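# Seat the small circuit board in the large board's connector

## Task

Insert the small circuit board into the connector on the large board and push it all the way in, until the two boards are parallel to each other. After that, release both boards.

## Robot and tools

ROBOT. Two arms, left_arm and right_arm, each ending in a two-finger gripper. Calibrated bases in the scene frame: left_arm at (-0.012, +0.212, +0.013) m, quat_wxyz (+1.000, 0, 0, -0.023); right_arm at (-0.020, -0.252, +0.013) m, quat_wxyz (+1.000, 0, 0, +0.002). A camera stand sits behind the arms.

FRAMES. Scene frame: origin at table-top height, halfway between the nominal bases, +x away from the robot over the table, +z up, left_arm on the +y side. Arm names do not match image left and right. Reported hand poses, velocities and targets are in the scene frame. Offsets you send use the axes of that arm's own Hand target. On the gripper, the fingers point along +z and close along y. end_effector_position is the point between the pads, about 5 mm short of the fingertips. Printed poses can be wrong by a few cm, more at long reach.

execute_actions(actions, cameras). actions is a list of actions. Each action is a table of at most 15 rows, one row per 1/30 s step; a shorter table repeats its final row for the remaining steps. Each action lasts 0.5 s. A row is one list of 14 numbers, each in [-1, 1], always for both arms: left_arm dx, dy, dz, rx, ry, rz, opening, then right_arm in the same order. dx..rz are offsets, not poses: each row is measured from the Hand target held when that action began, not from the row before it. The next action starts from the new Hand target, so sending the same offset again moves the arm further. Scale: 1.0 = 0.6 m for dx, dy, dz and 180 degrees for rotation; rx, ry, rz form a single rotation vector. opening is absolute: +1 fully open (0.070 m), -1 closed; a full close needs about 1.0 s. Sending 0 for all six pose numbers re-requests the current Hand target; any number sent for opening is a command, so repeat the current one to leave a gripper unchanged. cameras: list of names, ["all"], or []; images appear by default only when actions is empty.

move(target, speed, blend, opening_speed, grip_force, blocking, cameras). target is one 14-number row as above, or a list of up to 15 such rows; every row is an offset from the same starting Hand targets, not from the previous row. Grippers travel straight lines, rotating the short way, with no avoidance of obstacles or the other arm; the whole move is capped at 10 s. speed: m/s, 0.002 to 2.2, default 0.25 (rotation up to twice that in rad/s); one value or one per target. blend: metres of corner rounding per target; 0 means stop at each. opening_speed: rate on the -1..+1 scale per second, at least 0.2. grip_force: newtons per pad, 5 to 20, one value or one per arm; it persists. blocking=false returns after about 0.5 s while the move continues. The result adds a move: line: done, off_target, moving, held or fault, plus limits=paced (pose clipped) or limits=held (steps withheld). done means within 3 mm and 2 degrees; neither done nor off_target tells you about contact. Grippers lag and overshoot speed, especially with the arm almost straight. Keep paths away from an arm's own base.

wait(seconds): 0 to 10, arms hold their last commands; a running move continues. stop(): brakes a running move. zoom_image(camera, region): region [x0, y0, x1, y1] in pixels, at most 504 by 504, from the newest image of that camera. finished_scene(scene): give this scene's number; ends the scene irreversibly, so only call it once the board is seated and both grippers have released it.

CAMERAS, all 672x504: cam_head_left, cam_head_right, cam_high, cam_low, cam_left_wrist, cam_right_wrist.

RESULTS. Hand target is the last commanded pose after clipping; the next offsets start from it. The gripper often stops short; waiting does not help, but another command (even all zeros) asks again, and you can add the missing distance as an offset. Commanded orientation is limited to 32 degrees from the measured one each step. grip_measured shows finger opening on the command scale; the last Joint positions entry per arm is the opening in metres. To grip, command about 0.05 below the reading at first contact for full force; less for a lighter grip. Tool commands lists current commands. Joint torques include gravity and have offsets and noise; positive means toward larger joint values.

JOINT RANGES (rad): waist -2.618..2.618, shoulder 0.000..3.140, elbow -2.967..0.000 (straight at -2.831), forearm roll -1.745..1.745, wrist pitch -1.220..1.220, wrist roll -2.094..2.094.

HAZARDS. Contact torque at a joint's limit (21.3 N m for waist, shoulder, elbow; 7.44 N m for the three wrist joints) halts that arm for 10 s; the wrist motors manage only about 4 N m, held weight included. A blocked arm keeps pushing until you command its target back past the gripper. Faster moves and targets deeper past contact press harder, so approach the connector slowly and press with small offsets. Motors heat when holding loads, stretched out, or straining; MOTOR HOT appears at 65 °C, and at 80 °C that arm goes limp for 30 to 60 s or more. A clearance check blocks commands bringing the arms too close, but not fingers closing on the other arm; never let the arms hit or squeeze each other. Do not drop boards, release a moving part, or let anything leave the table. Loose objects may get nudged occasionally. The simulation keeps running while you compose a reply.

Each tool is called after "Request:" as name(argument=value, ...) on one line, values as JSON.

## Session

Success. On to scene 3.

Request:
execute_actions(actions=[])

Scene clock: 0.00 s.
left_arm: end_effector_position=(+0.3837, +0.1282, +0.1933) grip_measured=+0.98 end_effector_quat_wxyz=(+0.426, +0.356, +0.828, -0.083) | right_arm: end_effector_position=(+0.5747, -0.3182, +0.2555) grip_measured=+1.00 end_effector_quat_wxyz=(+0.479, +0.439, +0.759, -0.049)
Joint positions: left_arm=[0.101 1.495 -0.961 -1.016 0.594 1.589 0.069] | right_arm=[0.094 2.192 -2.144 -0.784 0.915 1.414 0.07]
Joint torques (N m): no reading
Motor temperatures (°C): left_arm=[24 23 22 26 26 27] | right_arm=[23 23 27 27 29 27]
Hand target: left_arm +0.3837, +0.1282, +0.1933; +0.426, +0.356, +0.828, -0.083 | right_arm +0.5747, -0.3182, +0.2555; +0.479, +0.439, +0.759, -0.049
Tool commands: left_gripper/opening=+1.0 right_gripper/opening=+1.0

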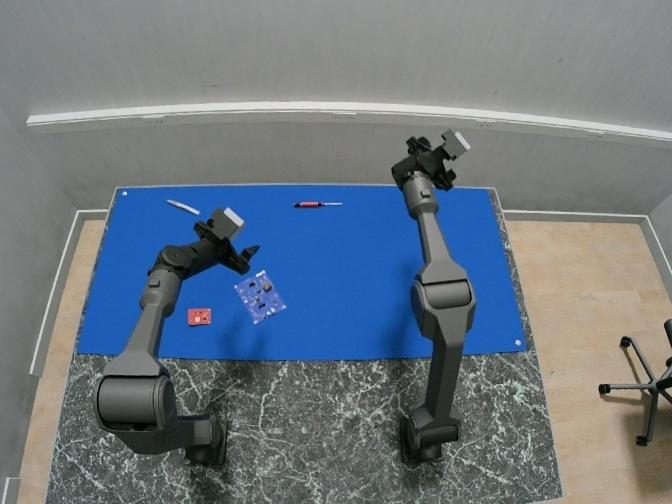

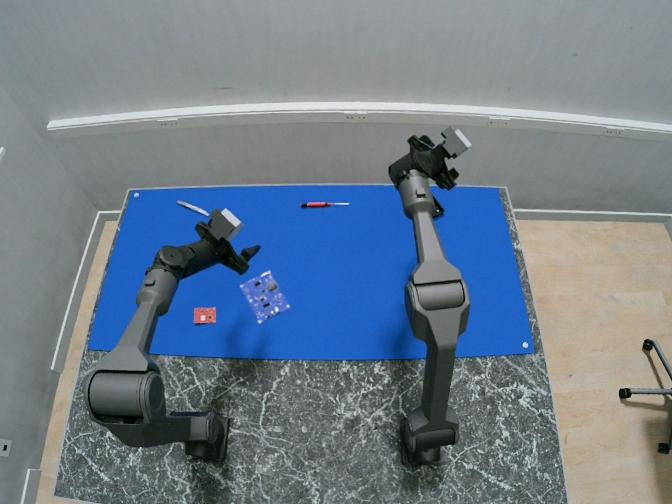

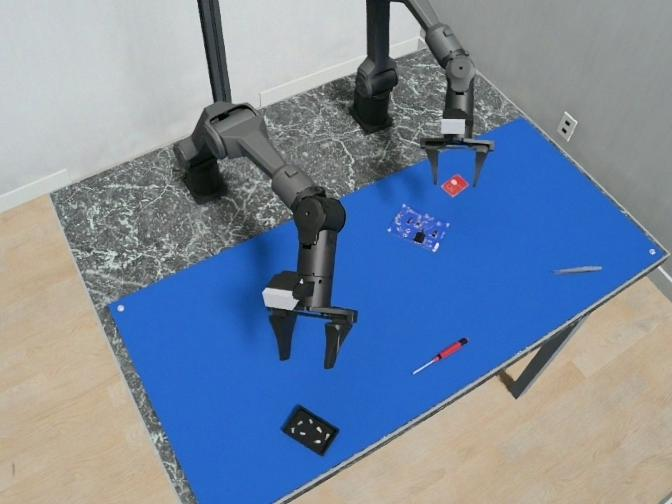

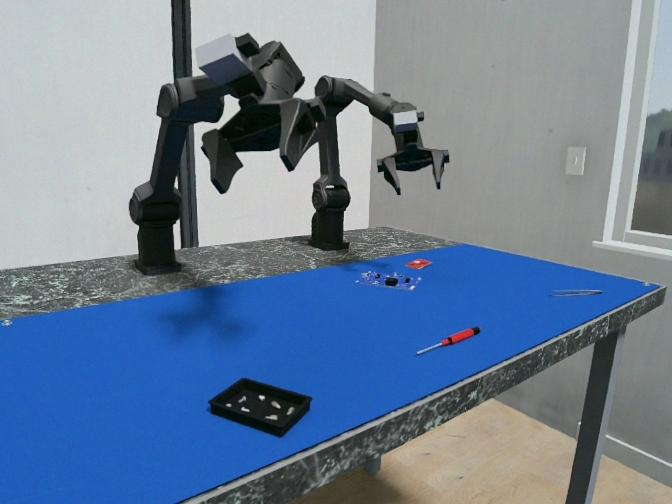

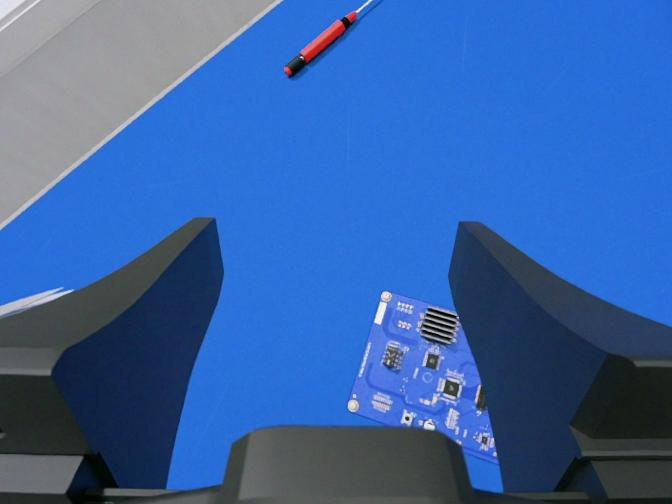

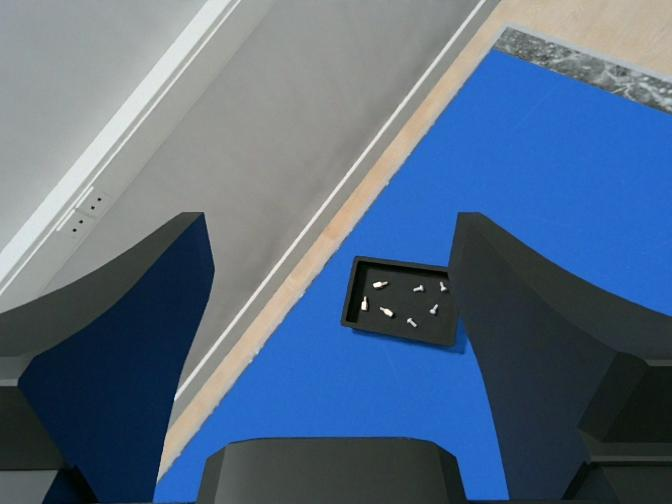

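Request:
zoom_image(camera="cam_head_left", region=[180, 260, 300, 340])

Request:
zoom_image(camera="cam_high", region=[375, 160, 495, 260])

Request:
zoom_image(camera="cam_low", region=[345, 250, 445, 300])

Scaled by 4.200 from the camera's 672x504 image, which has a finer 960x720 frame.

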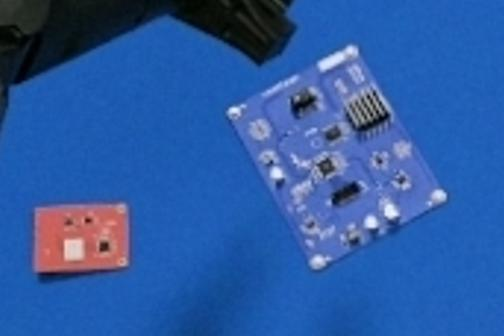

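Scaled by 4.200 from the camera's 672x504 image, which has a finer 960x720 frame.

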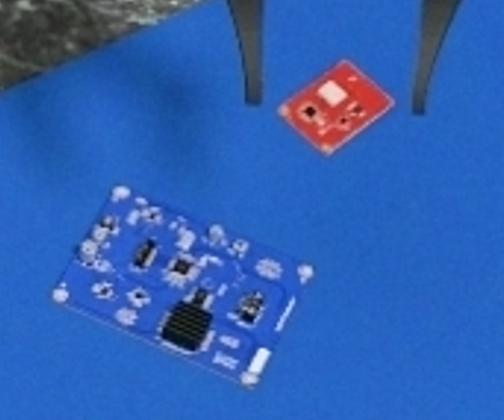

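Scaled by 5.040 from the camera's 672x504 image, which has a finer 960x720 frame.

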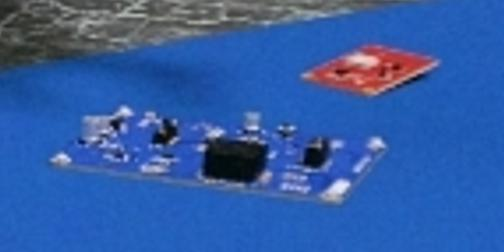

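Request:
move(target=[0.31,0.0358,-0.12,0.1633,0.2425,0.2249,1,0,0,0,0,0,0,1], speed=0.3, cameras=["cam_left_wrist"])

Request:
zoom_image(camera="cam_left_wrist", region=[180, 20, 500, 260])

Scene clock: 18.30 s.
left_arm: end_effector_position=(+0.2795, +0.2723, +0.0996) grip_measured=+0.98 end_effector_quat_wxyz=(-0.001, +0.707, +0.707, +0.000) | right_arm: end_effector_position=(+0.5747, -0.3182, +0.2555) grip_measured=+1.00 end_effector_quat_wxyz=(+0.479, +0.439, +0.759, -0.049)
Joint positions: left_arm=[0.249 1.66 -1.111 0.001 1.11 1.774 0.069] | right_arm=[0.094 2.192 -2.144 -0.784 0.915 1.414 0.07]
Joint torques (N m): left_arm=[0.17 -4.84 -5.03 -0.16 -0.16 -0.08] | right_arm=[-0.02 -8 -3.92 -0.44 -0.45 -0.08]
Hand target: left_arm +0.2799, +0.2721, +0.0997; +0.000, +0.707, +0.707, +0.000 | right_arm +0.5747, -0.3182, +0.2555; +0.479, +0.439, +0.759, -0.049
Off the commanded pose: left_arm 0.000 m, 0 deg | right_arm 0.000 m, 0 deg.
move: done
Images, in order (width x height): cam_left_wrist 672x504.

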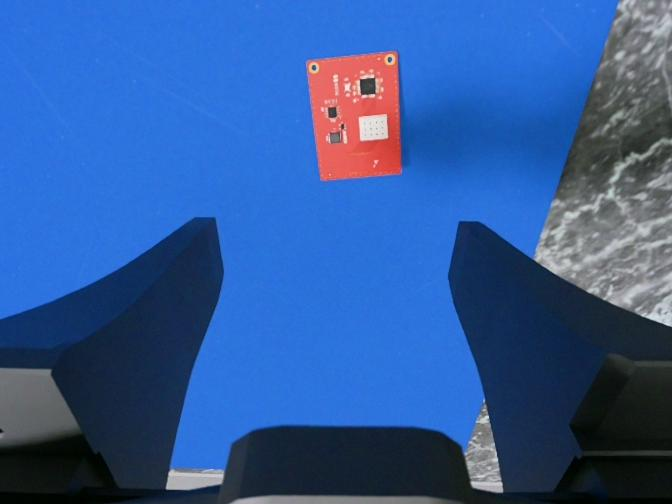

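Scaled by 1.575 from the camera's 672x504 image, which has a finer 960x720 frame.

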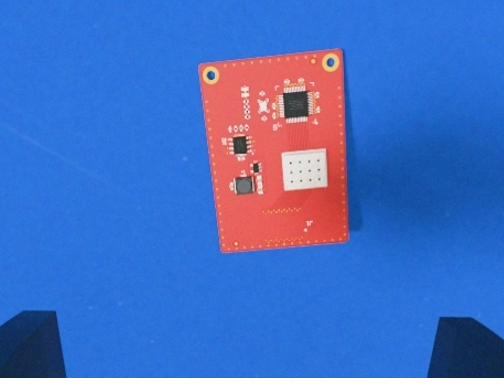

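Request:
move(target=[0.0212,-0.0173,0.1295,0,0.02,-0.033,1,0,0,0,0,0,0,1], speed=0.12, cameras=["cam_left_wrist","cam_low"])

Request:
zoom_image(camera="cam_left_wrist", region=[200, 60, 470, 300])

Request:
zoom_image(camera="cam_low", region=[350, 200, 470, 290])

Scene clock: 29.97 s.
left_arm: end_effector_position=(+0.2689, +0.2847, +0.0213) grip_measured=+0.98 end_effector_quat_wxyz=(-0.023, +0.669, +0.742, +0.021) | right_arm: end_effector_position=(+0.5747, -0.3182, +0.2555) grip_measured=+1.00 end_effector_quat_wxyz=(+0.479, +0.439, +0.759, -0.049)
Joint positions: left_arm=[0.25 1.776 -0.903 0.09 0.781 1.609 0.069] | right_arm=[0.094 2.192 -2.144 -0.784 0.915 1.414 0.07]
Joint torques (N m): left_arm=[0.82 -5.68 -5.26 -0.12 0.07 0.09] | right_arm=[0.03 -8.06 -3.8 -0.49 -0.45 -0.1]
Hand target: left_arm +0.2695, +0.2849, +0.0220; -0.023, +0.669, +0.742, +0.022 | right_arm +0.5747, -0.3182, +0.2555; +0.479, +0.439, +0.759, -0.049
Off the commanded pose: left_arm 0.001 m, 0 deg | right_arm 0.000 m, 0 deg.
move: done
Images, in order (width x height): cam_low 672x504, cam_left_wrist 672x504.

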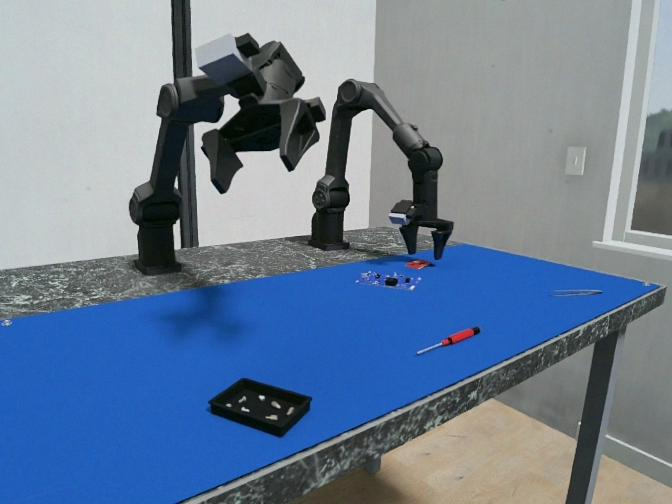

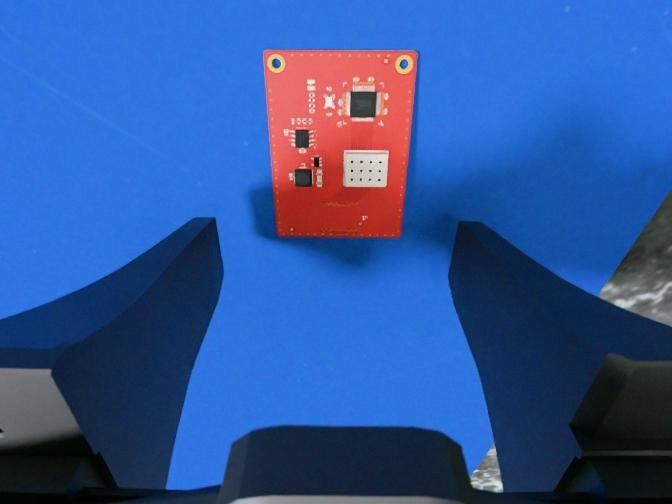

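Scaled by 1.867 from the camera's 672x504 image, which has a finer 960x720 frame.

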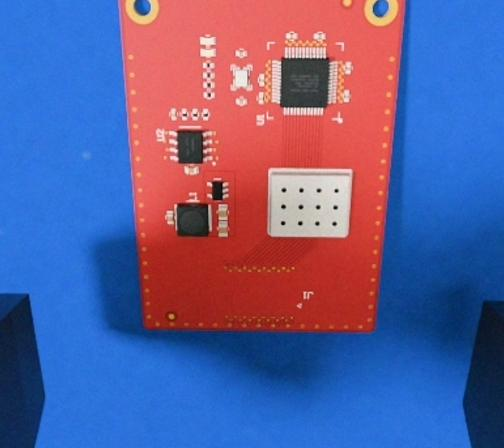

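Scaled by 4.200 from the camera's 672x504 image, which has a finer 960x720 frame.

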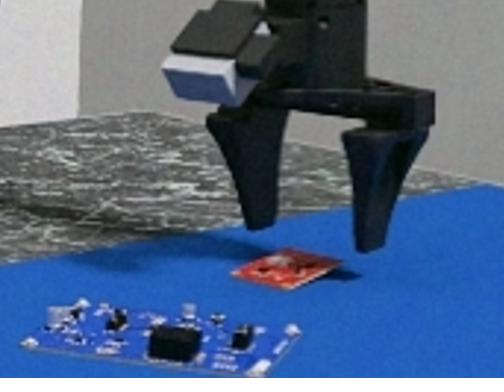

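Request:
move(target=[0.0151,-0.0015,0.025,0,0,0,1,0,0,0,0,0,0,1], speed=0.05, cameras=["cam_left_wrist","cam_low"])

Request:
zoom_image(camera="cam_left_wrist", region=[200, 60, 470, 300])

Request:
zoom_image(camera="cam_low", region=[380, 230, 460, 280])

Scene clock: 37.97 s.
left_arm: end_effector_position=(+0.2678, +0.2948, +0.0075) grip_measured=+0.98 end_effector_quat_wxyz=(-0.022, +0.669, +0.742, +0.022) | right_arm: end_effector_position=(+0.5747, -0.3182, +0.2555) grip_measured=+1.00 end_effector_quat_wxyz=(+0.479, +0.439, +0.759, -0.049)
Joint positions: left_arm=[0.286 1.812 -0.885 0.094 0.722 1.638 0.069] | right_arm=[0.094 2.192 -2.144 -0.784 0.915 1.414 0.07]
Joint torques (N m): left_arm=[0.6 -5.31 -3.68 0.03 0.08 -0.05] | right_arm=[0.12 -8.07 -3.95 -0.45 -0.42 -0.05]
Motor temperatures (°C): left_arm=[24 24 23 26 26 27] | right_arm=[23 28 28 28 29 27]
Hand target: left_arm +0.2676, +0.2947, +0.0076; -0.023, +0.669, +0.742, +0.022 | right_arm +0.5747, -0.3182, +0.2555; +0.479, +0.439, +0.759, -0.049
Off the commanded pose: left_arm 0.000 m, 0 deg | right_arm 0.000 m, 0 deg.
move: done
Images, in order (width x height): cam_low 672x504, cam_left_wrist 672x504.

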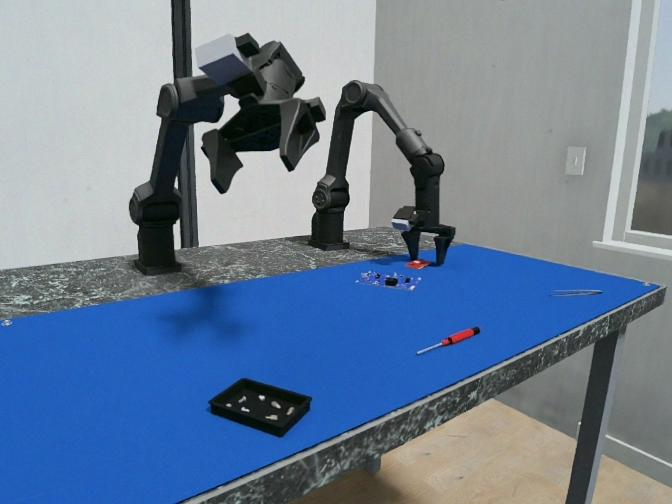

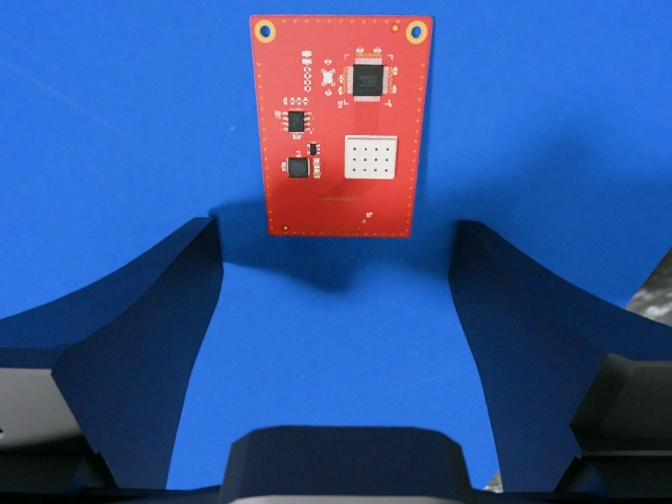

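Scaled by 1.867 from the camera's 672x504 image, which has a finer 960x720 frame.

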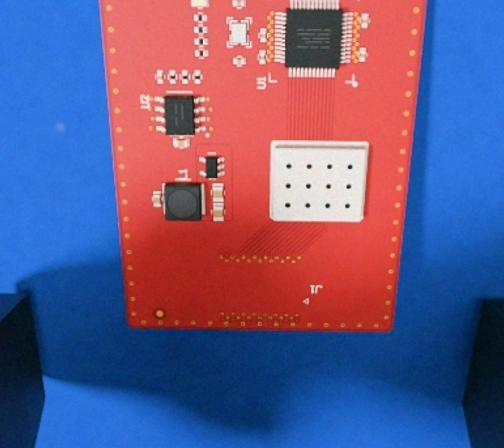

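Scaled by 6.300 from the camera's 672x504 image, which has a finer 960x720 frame.

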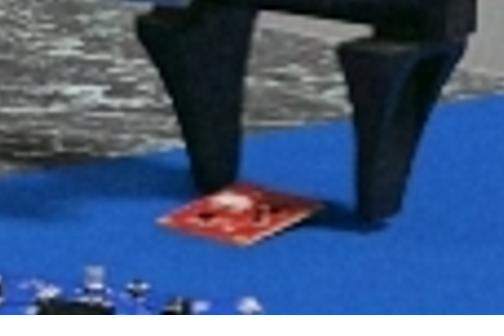

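Request:
move(target=[-0.0085,-0.001,0.0133,0,0,0,1,0,0,0,0,0,0,1], speed=0.03, cameras=["cam_left_wrist","cam_low"])

Request:
zoom_image(camera="cam_low", region=[380, 230, 460, 280])

Scene clock: 45.37 s.
left_arm: end_effector_position=(+0.2683, +0.2922, +0.0028) grip_measured=+0.98 end_effector_quat_wxyz=(-0.023, +0.670, +0.741, +0.025) | right_arm: end_effector_position=(+0.5747, -0.3182, +0.2555) grip_measured=+1.00 end_effector_quat_wxyz=(+0.479, +0.439, +0.759, -0.049)
Joint positions: left_arm=[0.273 1.821 -0.875 0.104 0.699 1.618 0.069] | right_arm=[0.094 2.192 -2.144 -0.784 0.915 1.414 0.07]
Joint torques (N m): left_arm=[-2.76 7.46 3.65 -2.22 -5.28 -0.86] | right_arm=[0.1 -8.12 -3.83 -0.44 -0.43 -0.08]
Hand target: left_arm +0.2675, +0.2901, -0.0007; -0.023, +0.669, +0.742, +0.022 | right_arm +0.5747, -0.3182, +0.2555; +0.479, +0.439, +0.759, -0.049
Off the commanded pose: left_arm 0.004 m, 0 deg | right_arm 0.000 m, 0 deg.
move: off_target (left_arm)
Images, in order (width x height): cam_low 672x504, cam_left_wrist 672x504.

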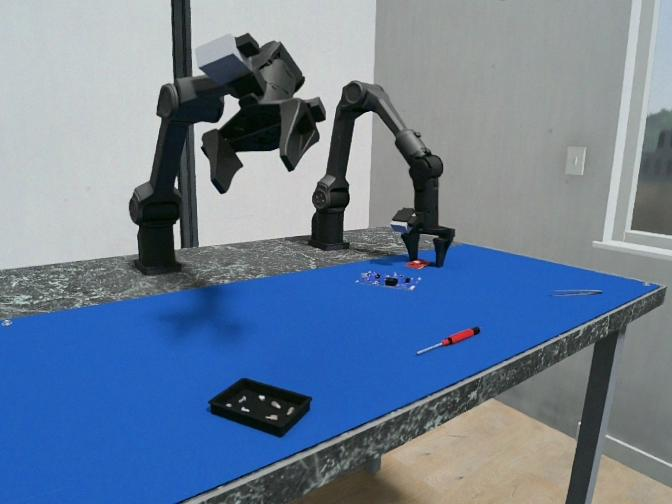

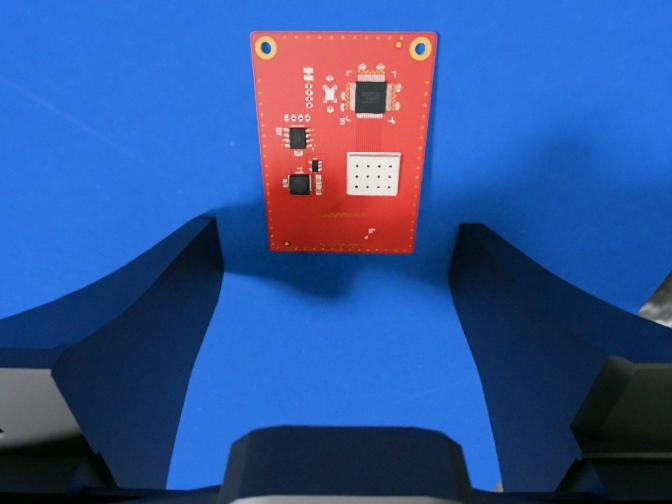

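Scaled by 6.300 from the camera's 672x504 image, which has a finer 960x720 frame.

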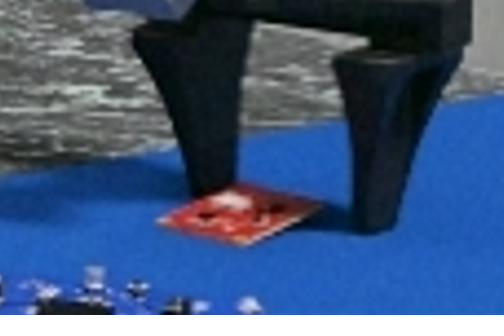

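Request:
move(target=[[-0.004,0,-0.0103,0,0,0,1,0,0,0,0,0,0,1],[-0.018,0,-0.0103,0,0,0,1,0,0,0,0,0,0,1],[-0.018,0,-0.0103,0,0,0,0.12,0,0,0,0,0,0,1]], speed=0.04, opening_speed=0.6, cameras=["cam_left_wrist"])

Request:
zoom_image(camera="cam_left_wrist", region=[200, 60, 470, 320])

Scene clock: 56.40 s.
left_arm: end_effector_position=(+0.2684, +0.2787, +0.0046) grip_measured=+0.12 end_effector_quat_wxyz=(-0.023, +0.670, +0.742, +0.022) | right_arm: end_effector_position=(+0.5747, -0.3182, +0.2555) grip_measured=+1.00 end_effector_quat_wxyz=(+0.479, +0.439, +0.759, -0.049)
Joint positions: left_arm=[0.231 1.812 -0.87 0.096 0.711 1.581 0.039] | right_arm=[0.094 2.192 -2.144 -0.784 0.915 1.414 0.07]
Joint torques (N m): left_arm=[1.07 -5.83 -5.01 -0.03 0.09 0.12] | right_arm=[-0.16 -8.37 -3.67 -0.44 -0.42 -0.03]
Motor temperatures (°C): left_arm=[25 25 23 38 38 28] | right_arm=[23 29 28 28 29 27]
Hand target: left_arm +0.2686, +0.2790, +0.0048; -0.023, +0.669, +0.742, +0.022 | right_arm +0.5747, -0.3182, +0.2555; +0.479, +0.439, +0.759, -0.049
Off the commanded pose: left_arm 0.000 m, 0 deg | right_arm 0.000 m, 0 deg.
move: done
Images, in order (width x height): cam_left_wrist 672x504.

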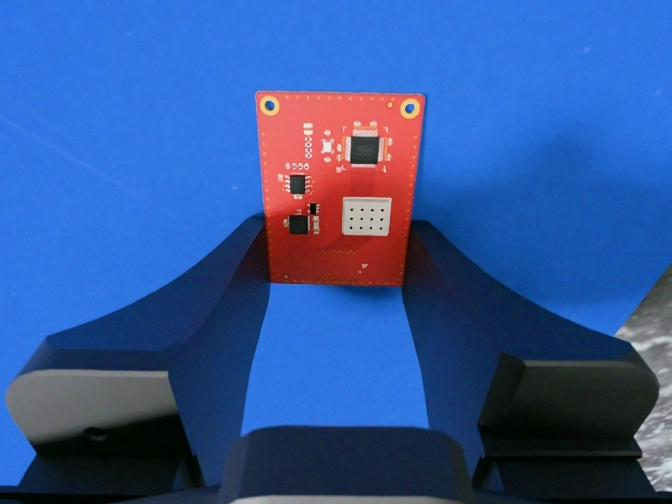

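Scaled by 1.867 from the camera's 672x504 image, which has a finer 960x720 frame.

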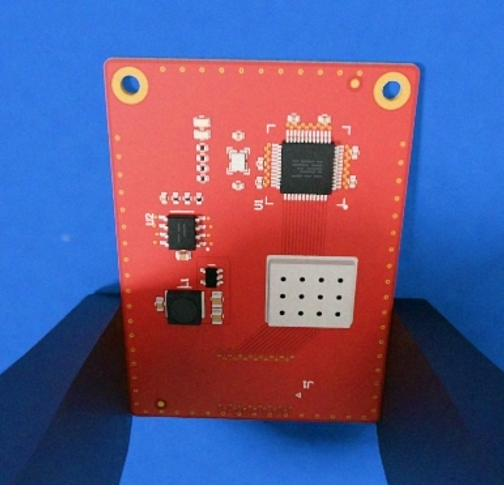

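Request:
move(target=[[0,0,0,0,0,0,0.06,0,0,0,0,0,0,1],[0.0053,0,-0.0832,0,0,0,0.06,0,0,0,0,0,0,1],[-0.2605,0.0257,-0.1,0.0204,-0.0126,-0.6277,0.06,0,0,0,0,0,0,1]], speed=[0.1,0.1,0.4], opening_speed=0.5, cameras=["cam_left_wrist","cam_low"])

Request:
zoom_image(camera="cam_left_wrist", region=[170, 0, 510, 310])

Request:
zoom_image(camera="cam_low", region=[340, 230, 440, 300])

Scene clock: 70.57 s.
left_arm: end_effector_position=(+0.3001, +0.1216, +0.0548) grip_measured=+0.11 end_effector_quat_wxyz=(+0.000, -0.250, +0.968, +0.000) | right_arm: end_effector_position=(+0.5747, -0.3182, +0.2555) grip_measured=+1.00 end_effector_quat_wxyz=(+0.479, +0.439, +0.759, -0.049)
Joint positions: left_arm=[-0.237 1.814 -1.125 0 0.968 -0.788 0.039] | right_arm=[0.094 2.192 -2.144 -0.784 0.915 1.414 0.07]
Joint torques (N m): left_arm=[0.81 -5.28 -5.54 0.07 -0.03 0.14] | right_arm=[-0.24 -8.25 -3.59 -0.45 -0.47 -0.03]
Motor temperatures (°C): left_arm=[25 25 23 33 33 27] | right_arm=[23 29 28 28 29 27]
Hand target: left_arm +0.3003, +0.1216, +0.0548; +0.000, -0.250, +0.968, +0.000 | right_arm +0.5747, -0.3182, +0.2555; +0.479, +0.439, +0.759, -0.049
Off the commanded pose: left_arm 0.000 m, 0 deg | right_arm 0.000 m, 0 deg.
move: done
Images, in order (width x height): cam_low 672x504, cam_left_wrist 672x504.

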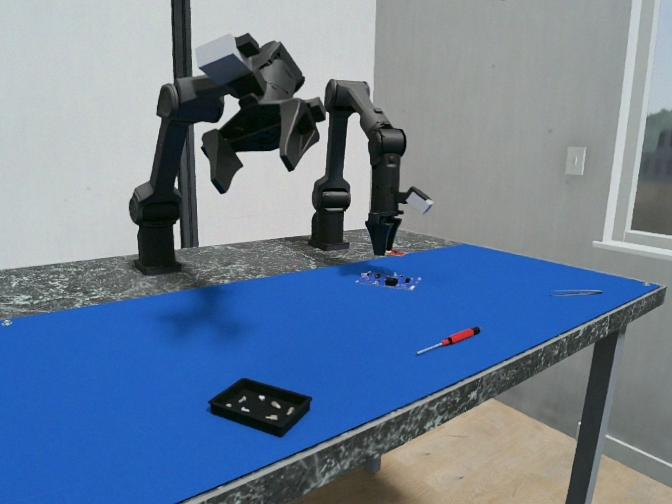

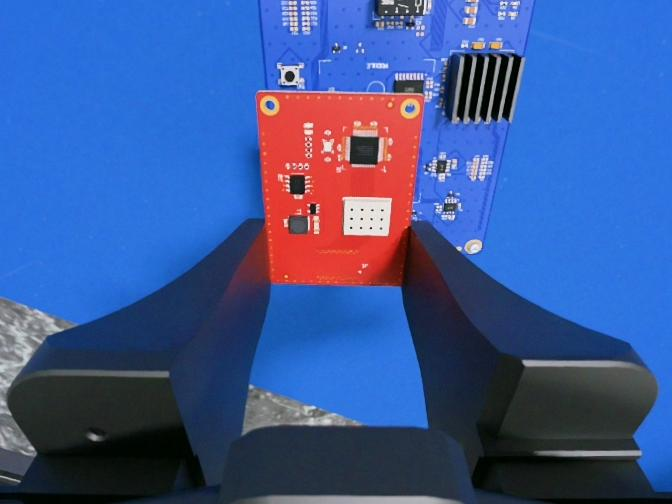

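Scaled by 1.482 from the camera's 672x504 image, which has a finer 960x720 frame.

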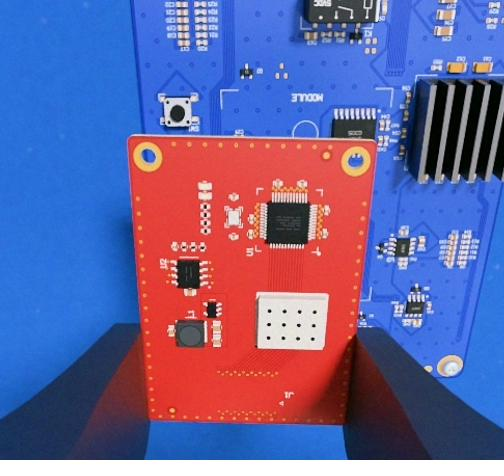

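Scaled by 5.040 from the camera's 672x504 image, which has a finer 960x720 frame.

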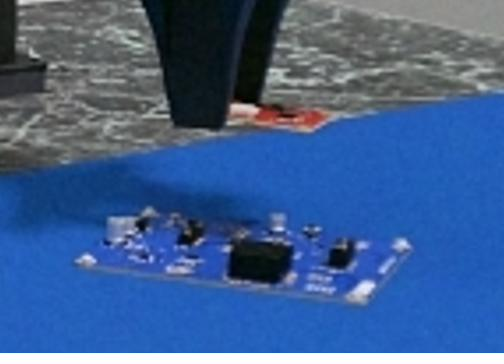

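Request:
zoom_image(camera="cam_left_wrist", region=[250, 20, 450, 220])

Request:
zoom_image(camera="cam_left_wrist", region=[380, 150, 500, 270])

Scaled by 2.520 from the camera's 672x504 image, which has a finer 960x720 frame.

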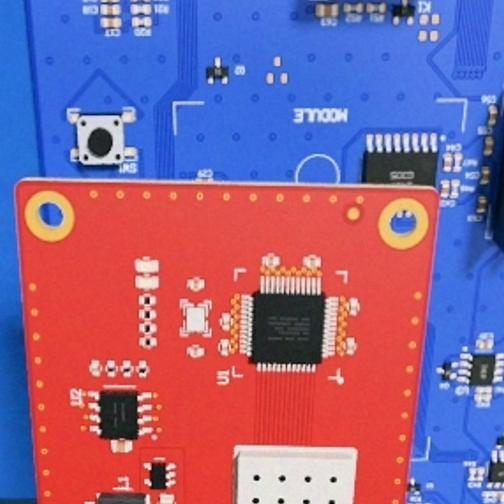

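Scaled by 4.200 from the camera's 672x504 image, which has a finer 960x720 frame.

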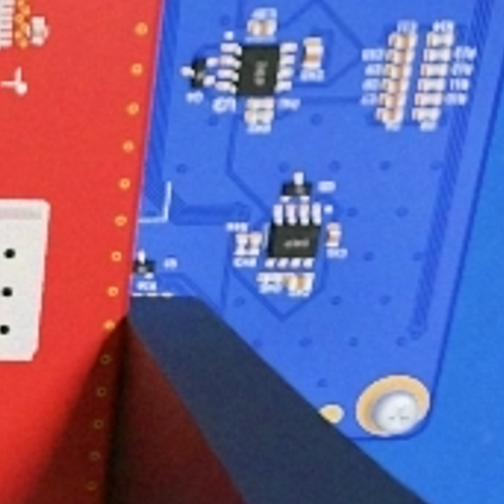

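Request:
move(target=[[-0.0105,-0.0228,0.02,0,0,-0.0075,0.06,0,0,0,0,0,0,1],[-0.0105,-0.0228,0.0577,0,0,-0.0075,0.06,0,0,0,0,0,0,1]], speed=[0.1,0.05], cameras=["cam_left_wrist","cam_low"])

Request:
zoom_image(camera="cam_left_wrist", region=[220, 20, 470, 300])

Request:
zoom_image(camera="cam_low", region=[340, 240, 440, 300])

Scene clock: 95.73 s.
left_arm: end_effector_position=(+0.3124, +0.1128, +0.0198) grip_measured=+0.11 end_effector_quat_wxyz=(+0.000, -0.262, +0.965, +0.000) | right_arm: end_effector_position=(+0.5747, -0.3182, +0.2555) grip_measured=+1.00 end_effector_quat_wxyz=(+0.479, +0.439, +0.759, -0.049)
Joint positions: left_arm=[-0.252 1.923 -1.131 0 0.865 -0.826 0.039] | right_arm=[0.094 2.192 -2.144 -0.784 0.915 1.414 0.07]
Joint torques (N m): left_arm=[0.39 -6.86 -4.6 0.04 -0.01 0.13] | right_arm=[-0.38 -8.13 -3.89 -0.43 -0.45 -0.01]
Hand target: left_arm +0.3124, +0.1127, +0.0202; +0.000, -0.261, +0.965, +0.000 | right_arm +0.5747, -0.3182, +0.2555; +0.479, +0.439, +0.759, -0.049
Off the commanded pose: left_arm 0.000 m, 0 deg | right_arm 0.000 m, 0 deg.
move: done
Images, in order (width x height): cam_low 672x504, cam_left_wrist 672x504.

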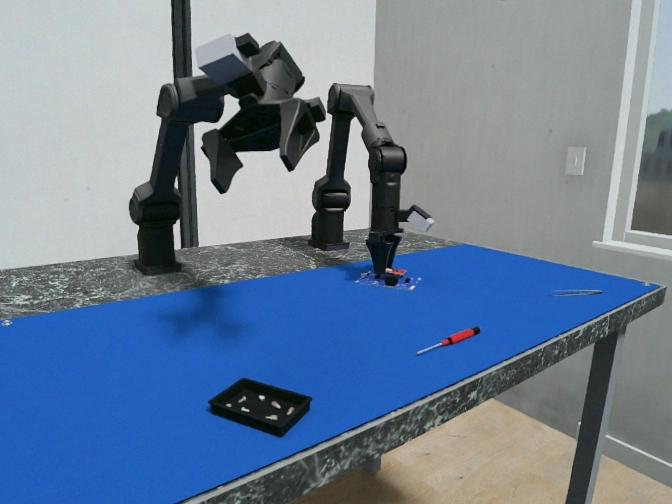

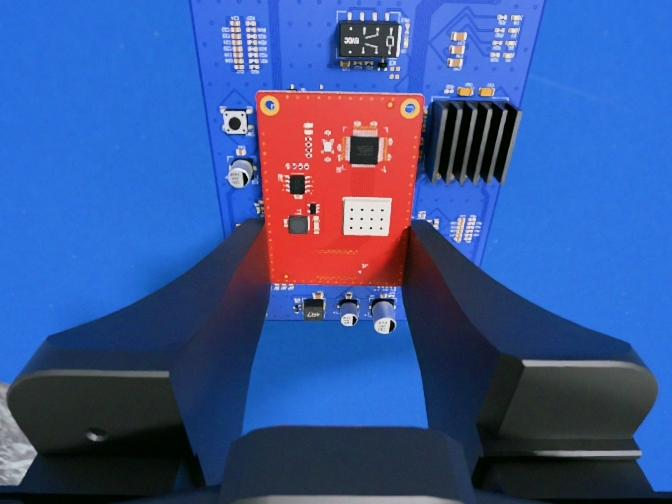

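Scaled by 1.800 from the camera's 672x504 image, which has a finer 960x720 frame.

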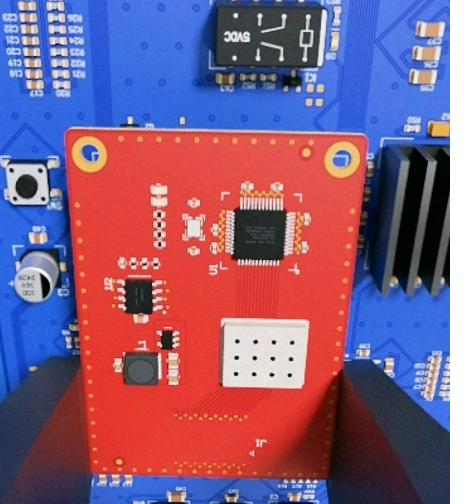

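Scaled by 5.040 from the camera's 672x504 image, which has a finer 960x720 frame.

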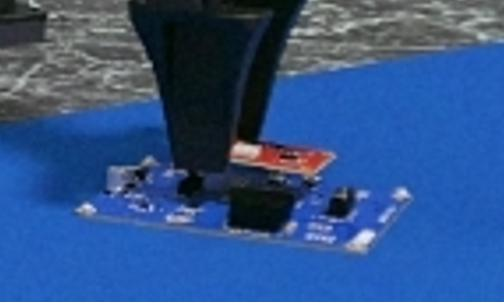

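Request:
move(target=[0.0097,-0.0005,0.0075,0,-0.0195,0,0.06,0,0,0,0,0,0,1], speed=0.04, cameras=["cam_left_wrist","cam_low"])

Request:
zoom_image(camera="cam_left_wrist", region=[220, 20, 470, 300])

Request:
zoom_image(camera="cam_low", region=[340, 240, 440, 300])

Scene clock: 115.93 s.
left_arm: end_effector_position=(+0.3075, +0.1096, +0.0155) grip_measured=+0.11 end_effector_quat_wxyz=(+0.030, -0.261, +0.965, +0.008) | right_arm: end_effector_position=(+0.5747, -0.3182, +0.2555) grip_measured=+1.00 end_effector_quat_wxyz=(+0.479, +0.439, +0.759, -0.049)
Joint positions: left_arm=[-0.296 1.897 -1.065 0.067 0.786 -0.917 0.039] | right_arm=[0.094 2.192 -2.144 -0.784 0.915 1.414 0.07]
Joint torques (N m): left_arm=[0.6 -6.58 -4.44 -0.02 -0.04 0.12] | right_arm=[0.03 -8.25 -4.05 -0.46 -0.46 0.01]
Motor temperatures (°C): left_arm=[24 26 23 27 28 27] | right_arm=[23 31 28 28 29 27]
Hand target: left_arm +0.3075, +0.1095, +0.0157; +0.030, -0.261, +0.965, +0.008 | right_arm +0.5747, -0.3182, +0.2555; +0.479, +0.439, +0.759, -0.049
Off the commanded pose: left_arm 0.000 m, 0 deg | right_arm 0.000 m, 0 deg.
move: done
Images, in order (width x height): cam_low 672x504, cam_left_wrist 672x504.

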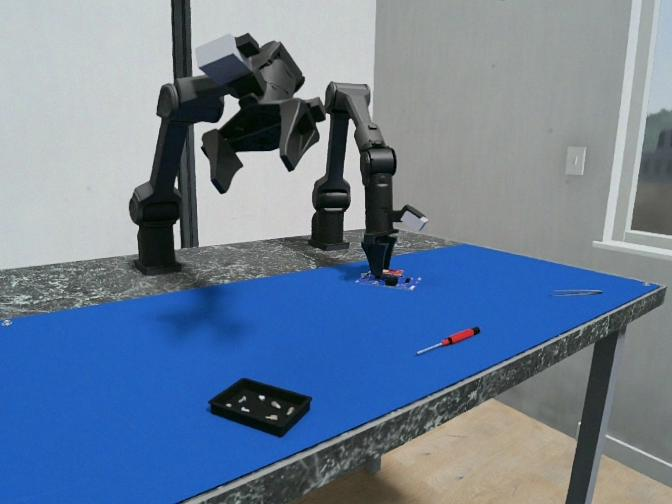

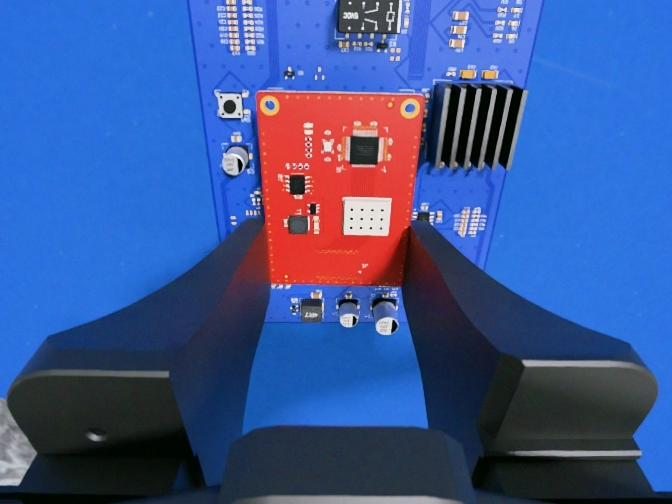

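Scaled by 1.800 from the camera's 672x504 image, which has a finer 960x720 frame.

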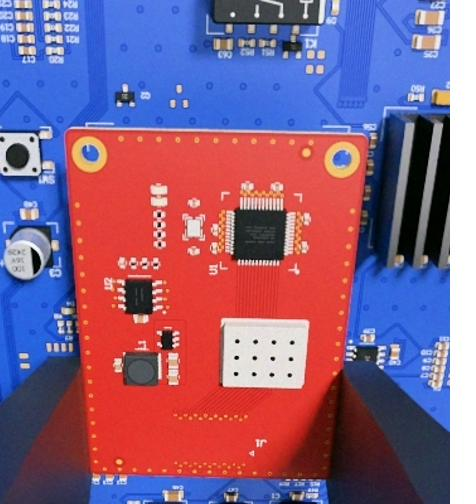

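Scaled by 5.040 from the camera's 672x504 image, which has a finer 960x720 frame.

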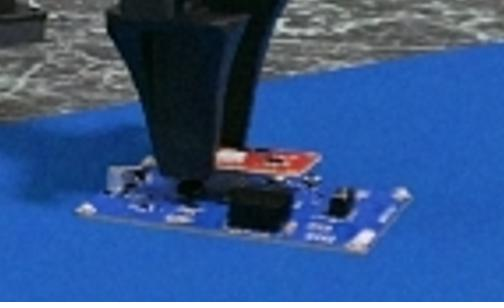

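Request:
zoom_image(camera="cam_left_wrist", region=[240, 60, 450, 130])

Request:
zoom_image(camera="cam_left_wrist", region=[250, 260, 430, 340])

Scaled by 2.400 from the camera's 672x504 image, which has a finer 960x720 frame.

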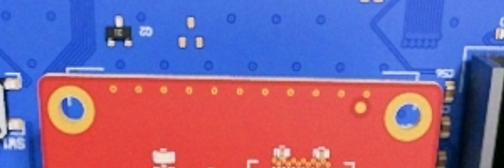

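Scaled by 2.800 from the camera's 672x504 image, which has a finer 960x720 frame.

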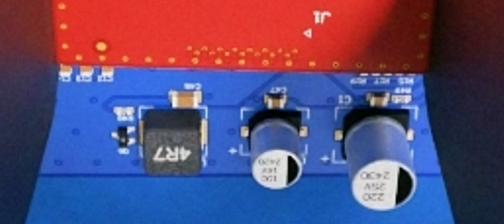

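Request:
move(target=[[0.002,-0.001,0.001,0,0,0,0.06,0,0,0,0,0,0,1],[0.0026,-0.001,0.0117,0,0,0,0.06,0,0,0,0,0,0,1]], speed=0.02, cameras=["cam_left_wrist","cam_low"])

Request:
zoom_image(camera="cam_left_wrist", region=[220, 20, 470, 300])

Request:
zoom_image(camera="cam_low", region=[340, 240, 440, 300])

Scene clock: 129.43 s.
left_arm: end_effector_position=(+0.3081, +0.1079, +0.0099) grip_measured=+0.11 end_effector_quat_wxyz=(+0.032, -0.261, +0.965, +0.006) | right_arm: end_effector_position=(+0.5747, -0.3182, +0.2555) grip_measured=+1.00 end_effector_quat_wxyz=(+0.479, +0.439, +0.759, -0.049)
Joint positions: left_arm=[-0.3 1.91 -1.057 0.068 0.761 -0.922 0.039] | right_arm=[0.094 2.192 -2.144 -0.784 0.915 1.414 0.07]
Joint torques (N m): left_arm=[0.55 -1.9 -1.22 0.16 -0.38 -0.21] | right_arm=[-0.17 -8.05 -3.78 -0.45 -0.38 -0.02]
Hand target: left_arm +0.3069, +0.1084, +0.0086; +0.030, -0.261, +0.965, +0.008 | right_arm +0.5747, -0.3182, +0.2555; +0.479, +0.439, +0.759, -0.049
Off the commanded pose: left_arm 0.002 m, 0 deg | right_arm 0.000 m, 0 deg.
move: done
Images, in order (width x height): cam_low 672x504, cam_left_wrist 672x504.

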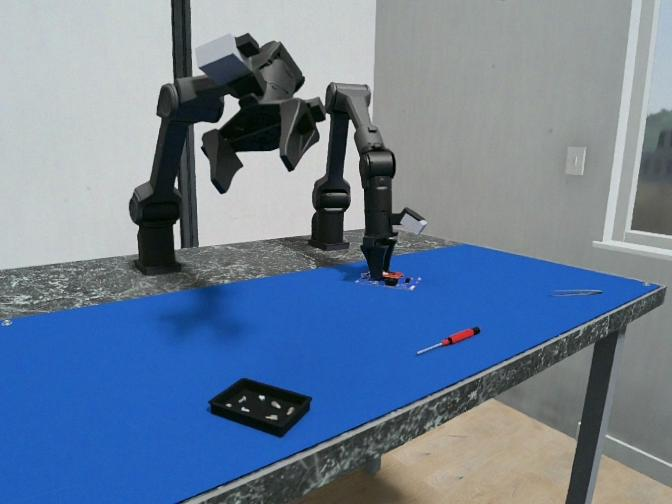

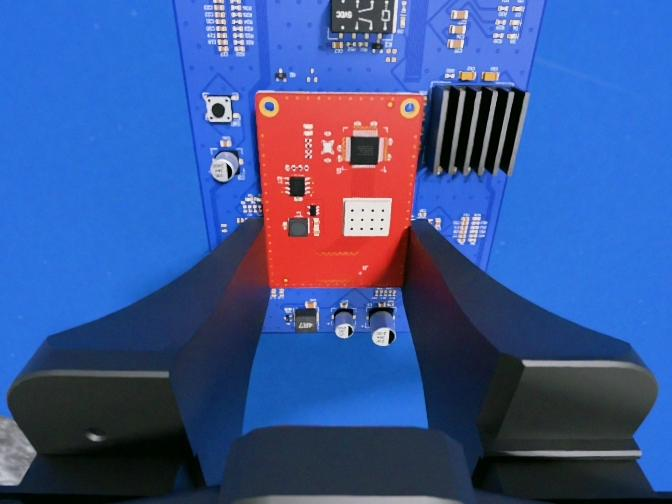

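Scaled by 1.800 from the camera's 672x504 image, which has a finer 960x720 frame.

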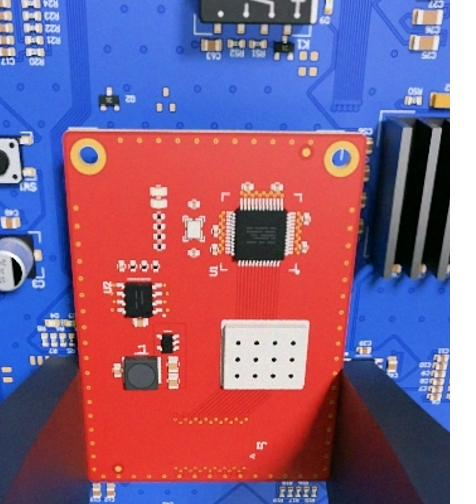

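Scaled by 5.040 from the camera's 672x504 image, which has a finer 960x720 frame.

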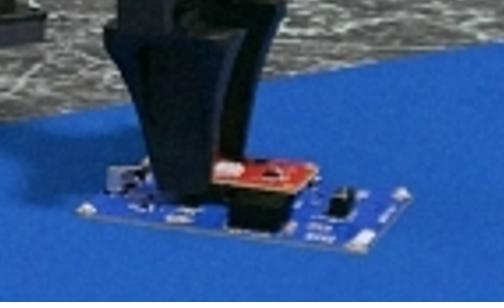

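Request:
move(target=[[0.0007,-0.0007,-0.006,0,0,0,0.06,0,0,0,0,0,0,1],[0.0007,-0.0007,0.001,0,0,0,0.06,0,0,0,0,0,0,1],[0.0009,-0.0007,0.004,0,0,0,0.06,0,0,0,0,0,0,1]], speed=[0.03,0.015,0.01], cameras=["cam_left_wrist","cam_low"])

Request:
zoom_image(camera="cam_left_wrist", region=[220, 20, 470, 300])

Request:
zoom_image(camera="cam_low", region=[340, 240, 440, 300])

Scene clock: 140.37 s.
left_arm: end_effector_position=(+0.3076, +0.1075, +0.0069) grip_measured=+0.11 end_effector_quat_wxyz=(+0.031, -0.261, +0.965, +0.007) | right_arm: end_effector_position=(+0.5747, -0.3182, +0.2555) grip_measured=+1.00 end_effector_quat_wxyz=(+0.479, +0.439, +0.759, -0.049)
Joint positions: left_arm=[-0.302 1.916 -1.053 0.069 0.752 -0.925 0.039] | right_arm=[0.094 2.192 -2.144 -0.784 0.915 1.414 0.07]
Joint torques (N m): left_arm=[0.52 -1.49 -1.16 -0.3 -0.68 -0.18] | right_arm=[-0.23 -8.15 -3.86 -0.44 -0.43 -0.04]
Hand target: left_arm +0.3068, +0.1079, +0.0062; +0.030, -0.261, +0.965, +0.008 | right_arm +0.5747, -0.3182, +0.2555; +0.479, +0.439, +0.759, -0.049
Off the commanded pose: left_arm 0.001 m, 0 deg | right_arm 0.000 m, 0 deg.
move: done
Images, in order (width x height): cam_low 672x504, cam_left_wrist 672x504.

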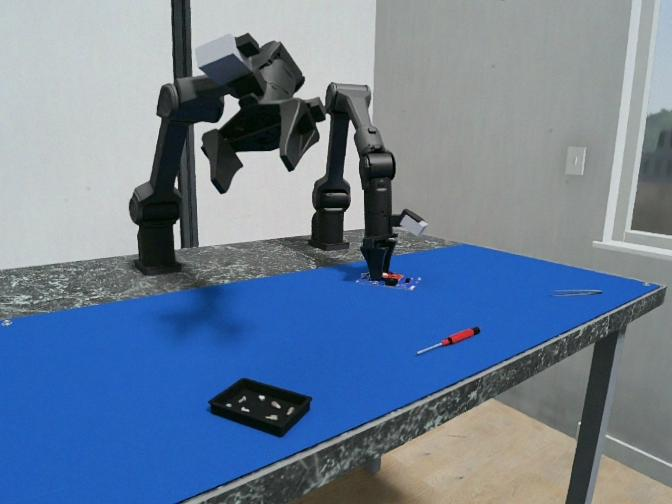

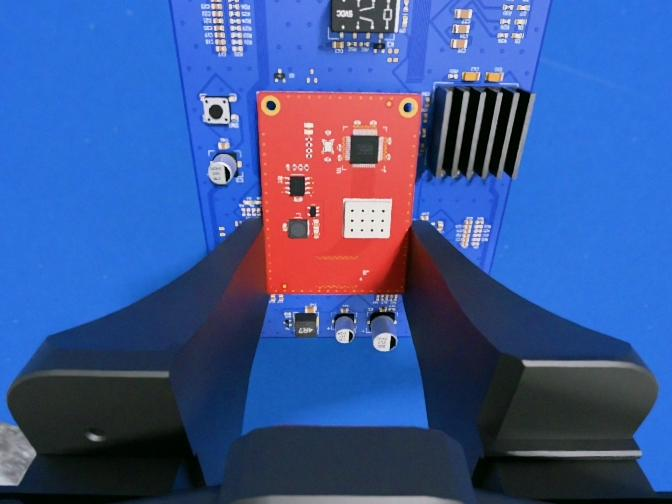

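Scaled by 1.800 from the camera's 672x504 image, which has a finer 960x720 frame.

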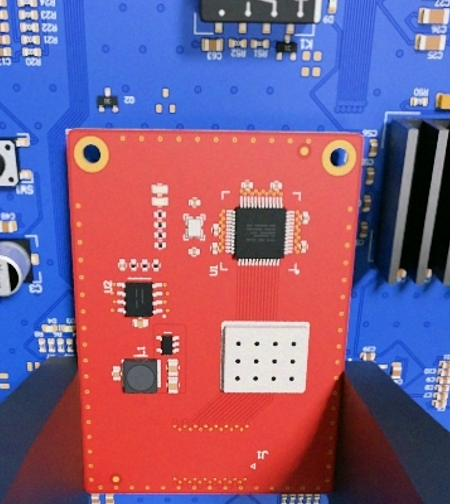

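Scaled by 5.040 from the camera's 672x504 image, which has a finer 960x720 frame.

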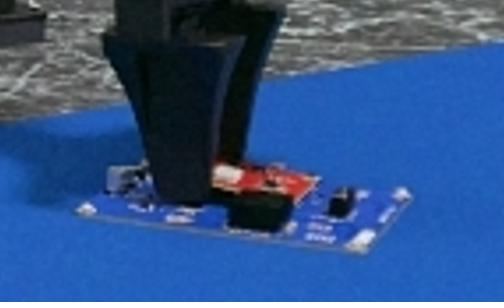

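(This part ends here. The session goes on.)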